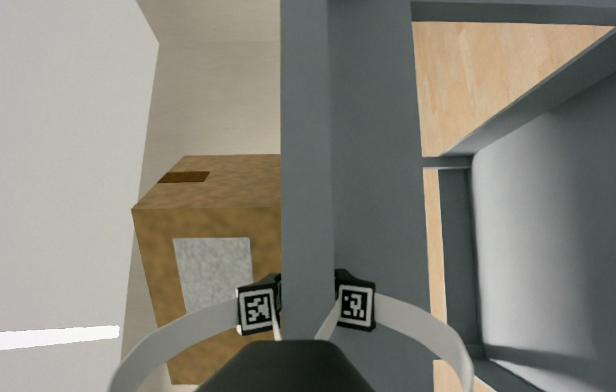

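>>> {"method": "move", "body": {
  "r2": {"base":{"translate_m":0.15,"strafe_m":0.5},"joints":{"wrist_yaw_rad":-1.1},"speeds":{"wrist_yaw_rad":0.3}},
  "blocking": false
}}

>>> {"method": "wait", "body": {
  "seconds": 5
}}

>>> {"method": "move", "body": {
  "r2": {"base":{"rotate_rad":-0.8},"joints":{"wrist_yaw_rad":-0.5},"speeds":{"wrist_yaw_rad":0.7},"pace":"slow"},
  "blocking": false
}}

>>> {"method": "wait", "body": {
  "seconds": 3,
  "cameras": ["r2_head_camera"]
}}

Scene clock: 1542.60 s.
move: r2 moving
r1: as last shown
r1.lidar_m: 1.10 0.51 0.28 0.31 2.49 1.96 - 2.54 1.63 1.49 1.46 1.20
r1.motor_effort: lift_m=+24(24) arm_m=+4(4) wheel_0=+10(10) wheel_1=-3(3) wheel_2=-2(2)
r1.servo_current: wrist_yaw_rad=46(65) wrist_pitch_rad=39(46) wrist_roll_rad=39(59) gripper_m=59(72)
r1.contact_limits: translate_m 0.6
r1.wrist_depth_mm: - - 250 165 234 227 221 / - - 250 165 235 227 221 / - - 251 171 235 228 221 / - - 252 164 235 227 222 / - - 252 164 236 228 223 / - - 184 164 234 229 224 / - - 251 163 177 227 224
r2.base_odometry: x=+0.287 y=-2.002 heading=+2.667
r2.turned_by_wheels: +0.000
r2.turned_by_imu: +0.001
r2.base_tilt: forward=-0.7 right=+0.1
r2.lidar_m: 0.35 2.40 2.54 2.81 1.71 1.32 1.25 1.35 1.86 2.99 0.42 0.39
r2.base_status: translate_m moving; strafe_m moving
r2.joint_positions: lift_m=+0.687 arm_m=+0.000 wrist_yaw_rad=-0.514 wrist_pitch_rad=+0.004 wrist_roll_rad=+1.569 gripper_m=-0.029
r2.joint_status: wrist_yaw_rad moving
r2.measured_speeds: translate_m=+0.035 strafe_m=+0.119 rotate_rad=+0.004 lift_m=+0.000 arm_m=+0.000 wrist_yaw_rad=-0.358 wrist_pitch_rad=+0.000 wrist_roll_rad=+0.000
r2.motor_effort: lift_m=+18(18) arm_m=-4(4) wheel_0=-11(13) wheel_1=+12(13) wheel_2=-5(6)
r2.servo_current: wrist_yaw_rad=111(189) wrist_pitch_rad=39(46) wrist_roll_rad=46(65) gripper_m=85(91)
r2.hand_pose: x=+0.3791 y=-0.2179 z=+0.8642 quat_wxyz=(+0.684, +0.684, -0.178, -0.181) (m; r2's base frame)
r2.wrist_depth_mm: - - - 215 283 304 303 / - - - 203 271 1708 1182 / - - - 195 257 1808 - / - - 609 187 249 831 - / - - 469 182 238 - - / - - 186 173 179 - - / - - 512 - 220 - -
pictures: none

Scene clock: 1545.30 s.
earlier move: r2 done
r1.base_odometry: x=-1.748 y=+1.019 heading=-0.204
r1.turned_by_wheels: +0.000
r1.turned_by_imu: +0.000
r1.base_tilt: forward=-1.6 right=+1.2
r1.lidar_m: 1.10 0.51 0.25 0.29 2.01 1.95 - 2.58 1.66 1.47 1.50 1.22
r1.base_status: not commanded
r1.joint_positions: lift_m=+0.800 arm_m=+0.000 wrist_yaw_rad=+1.932 wrist_pitch_rad=+0.002 wrist_roll_rad=+0.000 gripper_m=-0.034
r1.joint_status: not commanded
r1.measured_speeds: all 0
r1.motor_effort: lift_m=+24(24) arm_m=+4(4) wheel_0=+9(10) wheel_1=-3(3) wheel_2=-2(2)
r1.servo_current: wrist_yaw_rad=52(72) wrist_pitch_rad=39(52) wrist_roll_rad=52(78) gripper_m=65(72)
r1.contact_limits: translate_m 0.6
r1.hand_pose: x=+0.1508 y=+0.3007 z=+0.9772 quat_wxyz=(+0.569, -0.001, +0.001, +0.823) (m; r1's base frame)
r1.wrist_depth_mm: - - 249 165 234 226 220 / - - 250 164 234 226 221 / - - 251 171 235 227 222 / - - 252 164 235 228 223 / - - 251 164 236 229 222 / - - 183 165 234 229 224 / - 1863 250 163 176 226 224
r2.base_odometry: x=-0.053 y=-2.355 heading=+2.666
r2.turned_by_wheels: +0.000
r2.turned_by_imu: -0.001
r2.base_tilt: forward=-0.7 right=+0.0
r2.lidar_m: 3.37 2.02 2.28 2.33 1.85 1.43 1.38 1.47 2.06 0.31 0.31 0.33
r2.base_status: done
r2.joint_positions: lift_m=+0.687 arm_m=+0.000 wrist_yaw_rad=-1.099 wrist_pitch_rad=+0.004 wrist_roll_rad=+1.569 gripper_m=-0.029
r2.joint_status: all done
r2.measured_speeds: all 0
r2.motor_effort: lift_m=+17(18) arm_m=-4(4) wheel_0=-1(15) wheel_1=+1(13) wheel_2=-6(11)
r2.servo_current: wrist_yaw_rad=46(189) wrist_pitch_rad=39(52) wrist_roll_rad=46(65) gripper_m=85(91)
r2.hand_pose: x=+0.2241 y=-0.2966 z=+0.8642 quat_wxyz=(+0.603, +0.603, -0.368, -0.371) (m; r2's base frame)
r2.wrist_depth_mm: - - - 172 231 1661 1182 / - - - 172 231 1576 - / - - 549 171 232 831 - / - - 466 172 232 - - / - - 508 172 231 - - / - - 183 173 179 - - / - - - - 233 1464 -
wait: 2.70 of 5 s (r2 has come to rest)
pictures: none

Scene clock: 1545.80 s.
move: r2 moving
r1: as last shown
r1.lidar_m: 1.08 0.52 0.26 0.30 2.01 1.93 - 2.55 1.65 1.48 1.49 1.23
r1.motor_effort: lift_m=+24(24) arm_m=+4(4) wheel_0=+10(10) wheel_1=-2(3) wheel_2=-2(2)
r1.servo_current: wrist_yaw_rad=52(72) wrist_pitch_rad=46(52) wrist_roll_rad=33(65) gripper_m=65(72)
r1.contact_limits: translate_m 0.6
r1.wrist_depth_mm: - - 250 164 233 227 220 / - - 251 164 234 227 220 / - - 250 171 235 227 221 / - - 251 164 235 228 221 / - - 252 164 236 228 223 / - - 184 165 235 229 224 / - 1921 250 162 176 225 224
r2.base_odometry: x=-0.053 y=-2.355 heading=+2.542
r2.turned_by_wheels: -0.124
r2.turned_by_imu: -0.121
r2.base_tilt: forward=-0.7 right=+0.1
r2.lidar_m: 3.39 2.02 2.05 2.33 2.13 1.48 1.37 1.42 1.83 0.35 0.32 0.35
r2.base_status: rotate_rad moving
r2.joint_positions: lift_m=+0.687 arm_m=+0.000 wrist_yaw_rad=-0.830 wrist_pitch_rad=+0.004 wrist_roll_rad=+1.569 gripper_m=-0.029
r2.joint_status: wrist_yaw_rad moving
r2.measured_speeds: translate_m=+0.000 strafe_m=+0.002 rotate_rad=-0.483 lift_m=+0.000 arm_m=+0.000 wrist_yaw_rad=+0.787 wrist_pitch_rad=+0.000 wrist_roll_rad=+0.000
r2.motor_effort: lift_m=+18(18) arm_m=-1(4) wheel_0=+14(14) wheel_1=+7(7) wheel_2=+8(8)
r2.servo_current: wrist_yaw_rad=78(410) wrist_pitch_rad=33(52) wrist_roll_rad=46(52) gripper_m=85(91)
r2.hand_pose: x=+0.3009 y=-0.2718 z=+0.8642 quat_wxyz=(+0.647, +0.647, -0.284, -0.287) (m; r2's base frame)
r2.wrist_depth_mm: - - - 149 205 1464 - / - - 544 153 211 768 - / - 480 452 156 216 - - / - - 484 160 222 - - / - - 559 167 228 - - / - - 185 170 179 - - / - - - - 242 1576 488
pictures: none

Scene clock: 1547.37 s.
earlier move: r2 done
r1.base_odometry: x=-1.748 y=+1.019 heading=-0.204
r1.turned_by_wheels: +0.000
r1.turned_by_imu: +0.000
r1.base_tilt: forward=-1.6 right=+1.2
r1.lidar_m: 1.08 0.52 0.26 0.28 2.00 2.09 - 2.58 1.66 1.47 1.49 1.21
r1.base_status: not commanded
r1.joint_positions: lift_m=+0.800 arm_m=+0.000 wrist_yaw_rad=+1.932 wrist_pitch_rad=+0.002 wrist_roll_rad=+0.000 gripper_m=-0.034
r1.joint_status: not commanded
r1.measured_speeds: all 0
r1.motor_effort: lift_m=+24(24) arm_m=+4(4) wheel_0=+10(10) wheel_1=-3(3) wheel_2=-2(2)
r1.servo_current: wrist_yaw_rad=59(72) wrist_pitch_rad=39(52) wrist_roll_rad=52(65) gripper_m=59(72)
r1.contact_limits: translate_m 0.6
r1.hand_pose: x=+0.1508 y=+0.3007 z=+0.9772 quat_wxyz=(+0.569, -0.001, +0.001, +0.823) (m; r1's base frame)
r1.wrist_depth_mm: - - 250 165 233 226 220 / - - 251 165 235 227 222 / - - 250 171 235 228 223 / - - 251 164 236 229 221 / - - 252 163 236 228 224 / - - 184 165 234 229 224 / - 1921 251 163 176 227 224
r2.base_odometry: x=-0.053 y=-2.355 heading=+1.868
r2.turned_by_wheels: -0.674
r2.turned_by_imu: -0.655
r2.base_tilt: forward=-0.7 right=+0.1
r2.lidar_m: 0.35 3.35 2.02 2.02 2.33 2.35 1.56 1.37 1.39 1.68 0.43 0.37
r2.base_status: done
r2.joint_positions: lift_m=+0.687 arm_m=+0.000 wrist_yaw_rad=-0.493 wrist_pitch_rad=+0.004 wrist_roll_rad=+1.569 gripper_m=-0.029
r2.joint_status: all done
r2.measured_speeds: all 0
r2.motor_effort: lift_m=+18(18) arm_m=-4(4) wheel_0=+2(16) wheel_1=+4(9) wheel_2=+8(13)
r2.servo_current: wrist_yaw_rad=52(410) wrist_pitch_rad=39(52) wrist_roll_rad=39(59) gripper_m=85(98)
r2.hand_pose: x=+0.3835 y=-0.2136 z=+0.8642 quat_wxyz=(+0.686, +0.685, -0.171, -0.174) (m; r2's base frame)
r2.wrist_depth_mm: - - - 265 298 303 301 / - - - 272 282 1576 1182 / - - - 204 264 1756 517 / - - - 191 251 831 - / - - 466 183 241 842 - / - - 186 173 179 - - / - - 492 - 219 - -
wait: 1.57 of 3 s (r2 has come to rest)
pictures: r2_head_camera
Images, in order (width x height): r2_head_camera 420x560.

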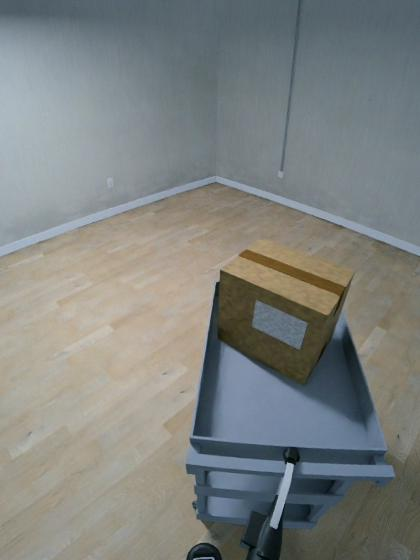

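>>> {"method": "move", "body": {
  "r2": {"base":{"rotate_rad":-0.747},"joints":{"wrist_yaw_rad":0.5},"speeds":{"wrist_yaw_rad":1.2},"pace":"slow"},
  "blocking": false
}}

>>> {"method": "wait", "body": {
  "seconds": 3,
  "cameras": ["r2_head_camera"]
}}

Scene clock: 1560.87 s.
move: r2 moving
r1: as last shown
r1.lidar_m: 1.11 0.53 0.28 0.30 2.00 2.06 - 2.56 1.64 1.47 1.48 1.21
r1.motor_effort: lift_m=+24(24) arm_m=+4(4) wheel_0=+10(10) wheel_1=-2(3) wheel_2=-2(2)
r1.servo_current: wrist_yaw_rad=39(65) wrist_pitch_rad=39(46) wrist_roll_rad=46(65) gripper_m=65(72)
r1.contact_limits: translate_m 0.6
r1.wrist_depth_mm: - - 250 165 234 227 220 / - - 249 165 235 227 221 / - - 251 171 235 226 223 / - - 252 164 236 229 222 / - - 253 164 236 229 223 / - - 184 164 235 229 224 / - 1921 252 163 176 227 224
r2.base_odometry: x=-0.053 y=-2.355 heading=+1.741
r2.turned_by_wheels: -0.127
r2.turned_by_imu: -0.123
r2.base_tilt: forward=-0.7 right=+0.1
r2.lidar_m: 0.40 3.36 3.37 2.02 2.35 2.32 1.70 1.40 1.39 1.56 2.46 0.41
r2.base_status: rotate_rad moving
r2.joint_positions: lift_m=+0.687 arm_m=+0.000 wrist_yaw_rad=-0.136 wrist_pitch_rad=+0.004 wrist_roll_rad=+1.569 gripper_m=-0.029
r2.joint_status: wrist_yaw_rad moving
r2.measured_speeds: translate_m=-0.001 strafe_m=-0.002 rotate_rad=-0.485 lift_m=+0.000 arm_m=+0.000 wrist_yaw_rad=+1.358 wrist_pitch_rad=+0.000 wrist_roll_rad=+0.000
r2.motor_effort: lift_m=+17(18) arm_m=+4(4) wheel_0=+5(9) wheel_1=+6(9) wheel_2=+2(10)
r2.servo_current: wrist_yaw_rad=299(624) wrist_pitch_rad=46(46) wrist_roll_rad=52(52) gripper_m=78(91)
r2.hand_pose: x=+0.4448 y=-0.1256 z=+0.8642 quat_wxyz=(+0.706, +0.705, -0.047, -0.049) (m; r2's base frame)
r2.wrist_depth_mm: - - - 183 246 1661 1160 / - - - 181 242 1708 554 / - - - 179 239 768 - / - - 462 178 237 842 - / - - 488 174 233 - - / - - 186 172 179 - - / - - 569 - 229 - -
pictures: none

Scene clock: 1562.40 s.
earlier move: r2 done
r1.base_odometry: x=-1.748 y=+1.019 heading=-0.204
r1.turned_by_wheels: +0.000
r1.turned_by_imu: +0.000
r1.base_tilt: forward=-1.6 right=+1.3
r1.lidar_m: 1.10 0.53 0.26 0.27 2.01 2.11 - 2.59 1.65 1.47 1.50 1.22
r1.base_status: not commanded
r1.joint_positions: lift_m=+0.800 arm_m=+0.000 wrist_yaw_rad=+1.932 wrist_pitch_rad=+0.002 wrist_roll_rad=+0.000 gripper_m=-0.034
r1.joint_status: not commanded
r1.measured_speeds: all 0
r1.motor_effort: lift_m=+24(24) arm_m=+4(4) wheel_0=+9(10) wheel_1=-2(3) wheel_2=-2(2)
r1.servo_current: wrist_yaw_rad=65(65) wrist_pitch_rad=39(46) wrist_roll_rad=52(65) gripper_m=65(72)
r1.contact_limits: translate_m 0.6
r1.hand_pose: x=+0.1508 y=+0.3007 z=+0.9772 quat_wxyz=(+0.569, -0.001, +0.001, +0.823) (m; r1's base frame)
r1.wrist_depth_mm: - - 249 165 234 226 221 / - - 250 165 235 227 221 / - - 251 170 236 228 222 / - - 251 164 234 229 223 / - - 251 164 236 229 223 / - - 184 165 234 229 224 / - 1921 251 163 177 227 224
r2.base_odometry: x=-0.053 y=-2.354 heading=+1.122
r2.turned_by_wheels: -0.619
r2.turned_by_imu: -0.601
r2.base_tilt: forward=-0.6 right=+0.0
r2.lidar_m: 0.45 0.30 3.44 3.38 2.02 2.36 2.33 1.80 1.40 1.37 1.48 2.13
r2.base_status: done
r2.joint_positions: lift_m=+0.687 arm_m=+0.000 wrist_yaw_rad=+0.502 wrist_pitch_rad=+0.004 wrist_roll_rad=+1.569 gripper_m=-0.029
r2.joint_status: all done
r2.measured_speeds: all 0
r2.motor_effort: lift_m=+18(18) arm_m=+4(5) wheel_0=+6(16) wheel_1=+3(9) wheel_2=+10(12)
r2.servo_current: wrist_yaw_rad=52(624) wrist_pitch_rad=46(46) wrist_roll_rad=39(59) gripper_m=85(91)
r2.hand_pose: x=+0.4657 y=+0.0622 z=+0.8642 quat_wxyz=(+0.686, +0.684, +0.177, +0.175) (m; r2's base frame)
r2.wrist_depth_mm: - - - 190 254 1397 1042 / - - - 187 249 1661 1098 / - - - 183 244 768 - / - - 500 180 239 831 - / - - 480 177 236 - - / - - 186 173 179 - - / - - 554 - 229 - -
wait: 1.53 of 3 s (r2 has come to rest)
pictures: r2_head_camera
Images, in order (width x height): r2_head_camera 420x560.

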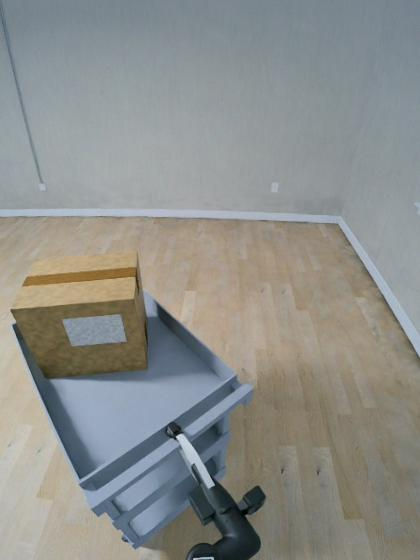

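>>> {"method": "move", "body": {
  "r2": {"base":{"rotate_rad":-0.09},"pace":"slow"},
  "blocking": false
}}

>>> {"method": "wait", "body": {
  "seconds": 2
}}

>>> {"method": "move", "body": {
  "r2": {"base":{"translate_m":-0.45,"strafe_m":0.55},"joints":{"wrist_yaw_rad":0.0},"speeds":{"wrist_yaw_rad":0.2}},
  "blocking": false
}}

>>> {"method": "wait", "body": {
  "seconds": 5,
  "cameras": ["r2_head_camera","r2_head_left_camera"]
}}

Scene clock: 1578.50 s.
move: r2 moving
r1: as last shown
r1.lidar_m: 1.10 0.54 0.27 0.32 2.02 2.09 - 2.55 1.65 1.48 1.51 1.21
r1.motor_effort: lift_m=+24(24) arm_m=+4(4) wheel_0=+10(10) wheel_1=-2(3) wheel_2=-2(2)
r1.servo_current: wrist_yaw_rad=59(65) wrist_pitch_rad=46(46) wrist_roll_rad=46(59) gripper_m=59(65)
r1.contact_limits: translate_m 0.6
r1.wrist_depth_mm: - - 249 164 233 227 221 / - - 250 164 234 226 222 / - - 250 171 235 226 223 / - - 251 164 236 229 223 / - - 252 164 236 229 223 / - - 185 165 234 228 224 / - 1921 250 162 177 226 224
r2.base_odometry: x=-0.053 y=-2.354 heading=+1.037
r2.turned_by_wheels: -0.085
r2.turned_by_imu: -0.082
r2.base_tilt: forward=-0.7 right=+0.1
r2.lidar_m: 0.44 0.31 3.50 3.37 2.03 2.19 2.33 1.92 1.42 1.36 1.42 1.97
r2.base_status: rotate_rad moving
r2.joint_positions: lift_m=+0.687 arm_m=+0.000 wrist_yaw_rad=+0.504 wrist_pitch_rad=+0.004 wrist_roll_rad=+1.569 gripper_m=-0.029
r2.joint_status: not commanded
r2.measured_speeds: translate_m=+0.000 strafe_m=-0.001 rotate_rad=-0.111 lift_m=+0.000 arm_m=+0.000 wrist_yaw_rad=-0.063 wrist_pitch_rad=+0.000 wrist_roll_rad=+0.000
r2.motor_effort: lift_m=+18(18) arm_m=+4(4) wheel_0=+6(13) wheel_1=+3(7) wheel_2=+8(17)
r2.servo_current: wrist_yaw_rad=46(59) wrist_pitch_rad=46(46) wrist_roll_rad=39(46) gripper_m=85(91)
r2.hand_pose: x=+0.4656 y=+0.0628 z=+0.8642 quat_wxyz=(+0.686, +0.684, +0.177, +0.175) (m; r2's base frame)
r2.wrist_depth_mm: - - - 219 291 296 297 / - - - 206 272 1661 1182 / - - - 196 259 1708 - / - - 668 189 248 842 - / - - 466 182 238 - - / - - 186 174 178 - - / - - 504 - 220 - -
pictures: none

Scene clock: 1578.93 s.
earlier move: r2 done
r1.base_odometry: x=-1.748 y=+1.019 heading=-0.204
r1.turned_by_wheels: +0.000
r1.turned_by_imu: +0.000
r1.base_tilt: forward=-1.6 right=+1.3
r1.lidar_m: 1.10 0.51 0.26 0.28 2.01 2.09 - 2.55 1.62 1.46 1.49 1.22
r1.base_status: not commanded
r1.joint_positions: lift_m=+0.800 arm_m=+0.000 wrist_yaw_rad=+1.932 wrist_pitch_rad=+0.002 wrist_roll_rad=+0.000 gripper_m=-0.034
r1.joint_status: not commanded
r1.measured_speeds: all 0
r1.motor_effort: lift_m=+24(24) arm_m=+4(4) wheel_0=+10(10) wheel_1=-2(3) wheel_2=-2(2)
r1.servo_current: wrist_yaw_rad=52(65) wrist_pitch_rad=46(46) wrist_roll_rad=59(59) gripper_m=65(65)
r1.contact_limits: translate_m 0.6
r1.hand_pose: x=+0.1508 y=+0.3007 z=+0.9772 quat_wxyz=(+0.569, -0.001, +0.001, +0.823) (m; r1's base frame)
r1.wrist_depth_mm: - - 249 165 234 227 221 / - - 249 164 233 227 221 / - - 251 171 235 227 222 / - - 251 164 236 229 222 / - - 252 164 236 227 223 / - - 183 164 233 229 224 / - 1863 251 163 176 225 224
r2.base_odometry: x=-0.053 y=-2.354 heading=+1.033
r2.turned_by_wheels: -0.005
r2.turned_by_imu: -0.004
r2.base_tilt: forward=-0.6 right=+0.0
r2.lidar_m: 0.43 0.30 3.50 3.38 2.02 2.19 2.32 1.94 1.44 1.36 1.45 1.96
r2.base_status: done
r2.joint_positions: lift_m=+0.687 arm_m=+0.000 wrist_yaw_rad=+0.498 wrist_pitch_rad=+0.004 wrist_roll_rad=+1.569 gripper_m=-0.029
r2.joint_status: not commanded
r2.measured_speeds: all 0
r2.motor_effort: lift_m=+18(18) arm_m=+4(4) wheel_0=+2(13) wheel_1=+1(7) wheel_2=+4(17)
r2.servo_current: wrist_yaw_rad=52(59) wrist_pitch_rad=46(46) wrist_roll_rad=46(52) gripper_m=85(91)
r2.hand_pose: x=+0.4660 y=+0.0609 z=+0.8642 quat_wxyz=(+0.686, +0.684, +0.175, +0.173) (m; r2's base frame)
r2.wrist_depth_mm: - - - 220 293 298 303 / - - - 208 273 1756 1255 / - - - 200 262 1863 539 / - - - 189 250 831 - / - - 469 182 239 842 - / - - 186 174 178 - - / - - 504 - 220 - -
wait: 0.43 of 2 s (r2 has come to rest)
pictures: none

Scene clock: 1579.43 s.
move: r2 moving
r1: as last shown
r1.base_tilt: forward=-1.6 right=+1.2
r1.lidar_m: 1.11 0.54 0.29 0.28 1.98 2.06 - 2.57 1.65 1.48 1.49 1.23
r1.servo_current: wrist_yaw_rad=46(65) wrist_pitch_rad=39(52) wrist_roll_rad=59(59) gripper_m=65(65)
r1.contact_limits: translate_m 0.6
r1.wrist_depth_mm: - - 250 164 234 227 222 / - - 251 165 234 225 221 / - - 251 170 234 228 222 / - - 251 164 236 227 223 / - - 253 165 236 229 222 / - - 183 165 235 228 224 / - 1921 251 163 177 227 224
r2.base_odometry: x=-0.084 y=-2.359 heading=+1.033
r2.turned_by_wheels: +0.001
r2.turned_by_imu: +0.001
r2.base_tilt: forward=-0.7 right=+0.1
r2.lidar_m: 0.37 0.28 3.48 3.35 2.00 2.17 2.32 1.99 1.42 1.40 1.44 2.00
r2.base_status: translate_m moving; strafe_m moving
r2.joint_positions: lift_m=+0.687 arm_m=+0.000 wrist_yaw_rad=+0.417 wrist_pitch_rad=+0.004 wrist_roll_rad=+1.569 gripper_m=-0.029
r2.joint_status: wrist_yaw_rad moving
r2.measured_speeds: translate_m=-0.078 strafe_m=+0.096 rotate_rad=-0.007 lift_m=+0.000 arm_m=+0.000 wrist_yaw_rad=-0.219 wrist_pitch_rad=+0.000 wrist_roll_rad=+0.000
r2.motor_effort: lift_m=+18(18) arm_m=+4(4) wheel_0=-13(13) wheel_1=+7(7) wheel_2=+12(14)
r2.servo_current: wrist_yaw_rad=26(91) wrist_pitch_rad=33(46) wrist_roll_rad=39(59) gripper_m=85(85)
r2.hand_pose: x=+0.4700 y=+0.0368 z=+0.8642 quat_wxyz=(+0.693, +0.691, +0.147, +0.145) (m; r2's base frame)
r2.wrist_depth_mm: - - - 267 303 307 1042 / - - - 215 287 1618 1160 / - - - 205 267 1756 508 / - - - 194 254 809 - / - - 466 185 239 842 - / - - 185 173 179 - - / - - 488 - 217 - -
pictures: none

Scene clock: 1582.77 s.
earlier move: r2 done
r1.base_odometry: x=-1.748 y=+1.019 heading=-0.204
r1.turned_by_wheels: +0.000
r1.turned_by_imu: +0.000
r1.base_tilt: forward=-1.6 right=+1.2
r1.lidar_m: 1.10 0.53 0.26 0.28 1.30 1.45 - 2.54 1.66 1.46 1.48 1.24
r1.base_status: not commanded
r1.joint_positions: lift_m=+0.800 arm_m=+0.000 wrist_yaw_rad=+1.932 wrist_pitch_rad=+0.002 wrist_roll_rad=+0.000 gripper_m=-0.034
r1.joint_status: not commanded
r1.measured_speeds: all 0
r1.motor_effort: lift_m=+24(24) arm_m=+3(4) wheel_0=+10(11) wheel_1=-2(3) wheel_2=-2(2)
r1.servo_current: wrist_yaw_rad=59(72) wrist_pitch_rad=33(52) wrist_roll_rad=59(72) gripper_m=65(72)
r1.contact_limits: translate_m 0.6
r1.hand_pose: x=+0.1508 y=+0.3007 z=+0.9772 quat_wxyz=(+0.569, -0.001, +0.001, +0.823) (m; r1's base frame)
r1.wrist_depth_mm: - - 251 164 234 226 220 / - - 250 164 234 227 223 / - - 250 171 235 229 221 / - 1576 252 164 235 227 222 / - - 252 164 236 229 224 / - - 183 165 234 229 224 / - 151 250 163 176 226 224
r2.base_odometry: x=-0.756 y=-2.459 heading=+1.033
r2.turned_by_wheels: +0.000
r2.turned_by_imu: -0.003
r2.base_tilt: forward=-0.7 right=+0.1
r2.lidar_m: 0.41 3.96 2.96 2.81 1.32 1.43 1.86 1.97 1.99 1.91 2.01 0.36
r2.base_status: done
r2.joint_positions: lift_m=+0.687 arm_m=+0.000 wrist_yaw_rad=-0.002 wrist_pitch_rad=+0.004 wrist_roll_rad=+1.569 gripper_m=-0.029
r2.joint_status: all done
r2.measured_speeds: all 0
r2.motor_effort: lift_m=+18(18) arm_m=+4(4) wheel_0=-1(16) wheel_1=+4(7) wheel_2=-1(14)
r2.servo_current: wrist_yaw_rad=52(104) wrist_pitch_rad=39(46) wrist_roll_rad=39(59) gripper_m=85(91)
r2.hand_pose: x=+0.4591 y=-0.0880 z=+0.8642 quat_wxyz=(+0.708, +0.706, +0.001, -0.002) (m; r2's base frame)
r2.wrist_depth_mm: - 459 445 115 172 - - / - 404 404 124 181 - - / - 500 466 131 195 - - / - - 580 143 206 - - / - - - 154 225 1756 - / - - 185 169 176 1618 504 / - - - - - 1576 1182
wait: 3.33 of 5 s (r2 has come to rest)
pictures: r2_head_camera, r2_head_left_camera
Images, in order (width x height): r2_head_camera 420x560, r2_head_left_camera 420x672.

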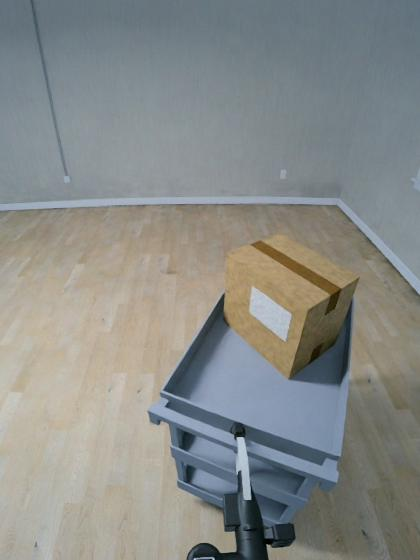

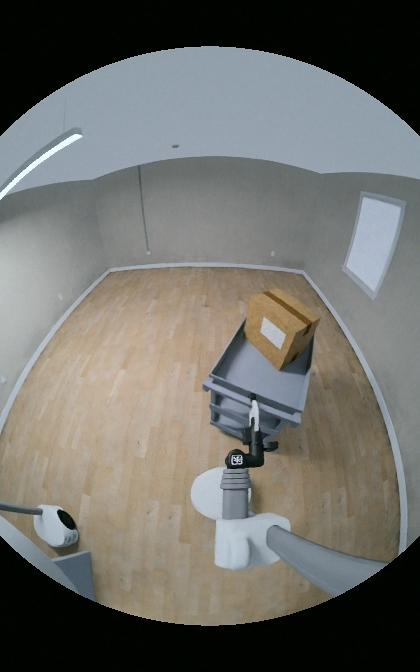

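>>> {"method": "move", "body": {
  "r2": {"base":{"translate_m":-0.45,"strafe_m":0.55},"joints":{"wrist_yaw_rad":-0.5},"speeds":{"wrist_yaw_rad":0.2}},
  "blocking": false
}}

>>> {"method": "wait", "body": {
  "seconds": 5,
  "cameras": ["r2_head_camera","r2_head_left_camera"]
}}

Scene clock: 1605.03 s.
move: r2 moving
r1: as last shown
r1.base_tilt: forward=-1.6 right=+1.3
r1.lidar_m: 1.11 0.52 0.25 0.30 1.28 1.42 - 2.56 1.65 1.46 1.49 1.22
r1.motor_effort: lift_m=+24(24) arm_m=+4(4) wheel_0=+10(10) wheel_1=-3(3) wheel_2=-2(2)
r1.servo_current: wrist_yaw_rad=46(59) wrist_pitch_rad=46(46) wrist_roll_rad=52(59) gripper_m=65(65)
r1.contact_limits: translate_m 0.6
r1.wrist_depth_mm: - - 251 165 233 226 220 / - - 251 164 234 226 220 / - - 251 172 236 228 223 / - 1499 251 164 235 227 222 / - 1756 252 164 235 229 224 / - - 185 164 234 229 224 / - 150 250 163 177 227 224
r2.base_odometry: x=-0.787 y=-2.464 heading=+1.033
r2.turned_by_wheels: +0.001
r2.turned_by_imu: +0.001
r2.base_tilt: forward=-0.6 right=+0.1
r2.lidar_m: 0.43 3.99 2.95 2.81 1.28 1.42 1.85 1.93 2.04 1.95 0.42 0.39
r2.base_status: translate_m moving; strafe_m moving
r2.joint_positions: lift_m=+0.687 arm_m=+0.000 wrist_yaw_rad=-0.078 wrist_pitch_rad=+0.004 wrist_roll_rad=+1.569 gripper_m=-0.029
r2.joint_status: wrist_yaw_rad moving
r2.measured_speeds: translate_m=-0.077 strafe_m=+0.096 rotate_rad=+0.003 lift_m=+0.000 arm_m=+0.000 wrist_yaw_rad=-0.192 wrist_pitch_rad=+0.000 wrist_roll_rad=+0.000
r2.motor_effort: lift_m=+18(18) arm_m=+4(4) wheel_0=-10(15) wheel_1=+6(7) wheel_2=+12(14)
r2.servo_current: wrist_yaw_rad=98(98) wrist_pitch_rad=39(46) wrist_roll_rad=52(52) gripper_m=85(91)
r2.hand_pose: x=+0.4516 y=-0.1097 z=+0.8642 quat_wxyz=(+0.707, +0.706, -0.026, -0.029) (m; r2's base frame)
r2.wrist_depth_mm: - - 484 124 177 - - / - 427 415 129 188 - - / - 488 455 139 200 - - / - - 549 148 214 - - / - - - 156 226 - - / - - 183 170 178 1576 504 / - - - - - 1464 1182
pictures: none

Scene clock: 1608.37 s.
earlier move: r2 done
r1.base_odometry: x=-1.748 y=+1.019 heading=-0.204
r1.turned_by_wheels: +0.000
r1.turned_by_imu: +0.000
r1.base_tilt: forward=-1.6 right=+1.3
r1.lidar_m: 1.10 0.52 0.27 0.29 0.62 1.19 - 2.55 1.65 1.47 1.50 1.23
r1.base_status: not commanded
r1.joint_positions: lift_m=+0.800 arm_m=+0.000 wrist_yaw_rad=+1.932 wrist_pitch_rad=+0.002 wrist_roll_rad=+0.000 gripper_m=-0.034
r1.joint_status: not commanded
r1.measured_speeds: all 0
r1.motor_effort: lift_m=+24(24) arm_m=+4(4) wheel_0=+10(10) wheel_1=-3(3) wheel_2=-2(2)
r1.servo_current: wrist_yaw_rad=46(65) wrist_pitch_rad=39(52) wrist_roll_rad=46(65) gripper_m=59(72)
r1.contact_limits: translate_m 0.6
r1.hand_pose: x=+0.1508 y=+0.3007 z=+0.9772 quat_wxyz=(+0.569, -0.001, +0.001, +0.823) (m; r1's base frame)
r1.wrist_depth_mm: - - 249 165 234 227 221 / - - 250 165 233 227 221 / - - 252 171 235 228 221 / - 1397 252 164 236 229 221 / - 809 252 164 236 229 224 / - - 183 164 235 229 224 / - 142 250 162 176 225 224
r2.base_odometry: x=-1.459 y=-2.564 heading=+1.033
r2.turned_by_wheels: +0.000
r2.turned_by_imu: -0.003
r2.base_tilt: forward=-0.7 right=+0.1
r2.lidar_m: 0.55 3.25 2.38 0.67 0.61 0.65 - 1.55 2.09 0.88 0.25 0.33
r2.base_status: done
r2.joint_positions: lift_m=+0.687 arm_m=+0.000 wrist_yaw_rad=-0.503 wrist_pitch_rad=+0.004 wrist_roll_rad=+1.569 gripper_m=-0.029
r2.joint_status: all done
r2.measured_speeds: all 0
r2.motor_effort: lift_m=+17(18) arm_m=+3(4) wheel_0=-1(17) wheel_1=+3(8) wheel_2=+2(14)
r2.servo_current: wrist_yaw_rad=46(111) wrist_pitch_rad=39(52) wrist_roll_rad=46(59) gripper_m=85(91)
r2.hand_pose: x=+0.3815 y=-0.2156 z=+0.8642 quat_wxyz=(+0.685, +0.685, -0.174, -0.177) (m; r2's base frame)
r2.wrist_depth_mm: - 394 382 - - - - / - - 525 - - - - / - - - - - - - / - - - - - 1397 512 / - - - - 220 1576 466 / - - 186 125 177 1618 387 / - - - - - 1576 1182
wait: 3.33 of 5 s (r2 has come to rest)
pictures: r2_head_camera, r2_head_left_camera
Images, in order (width x height): r2_head_camera 420x560, r2_head_left_camera 420x672.

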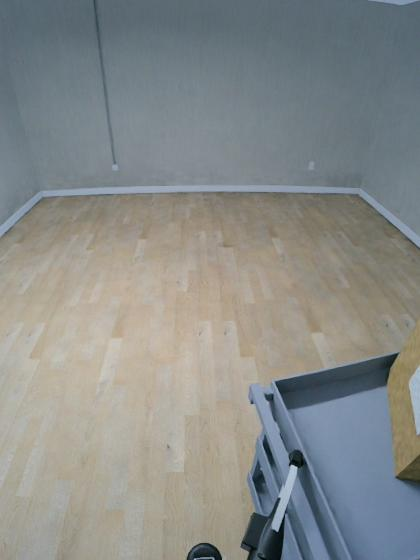

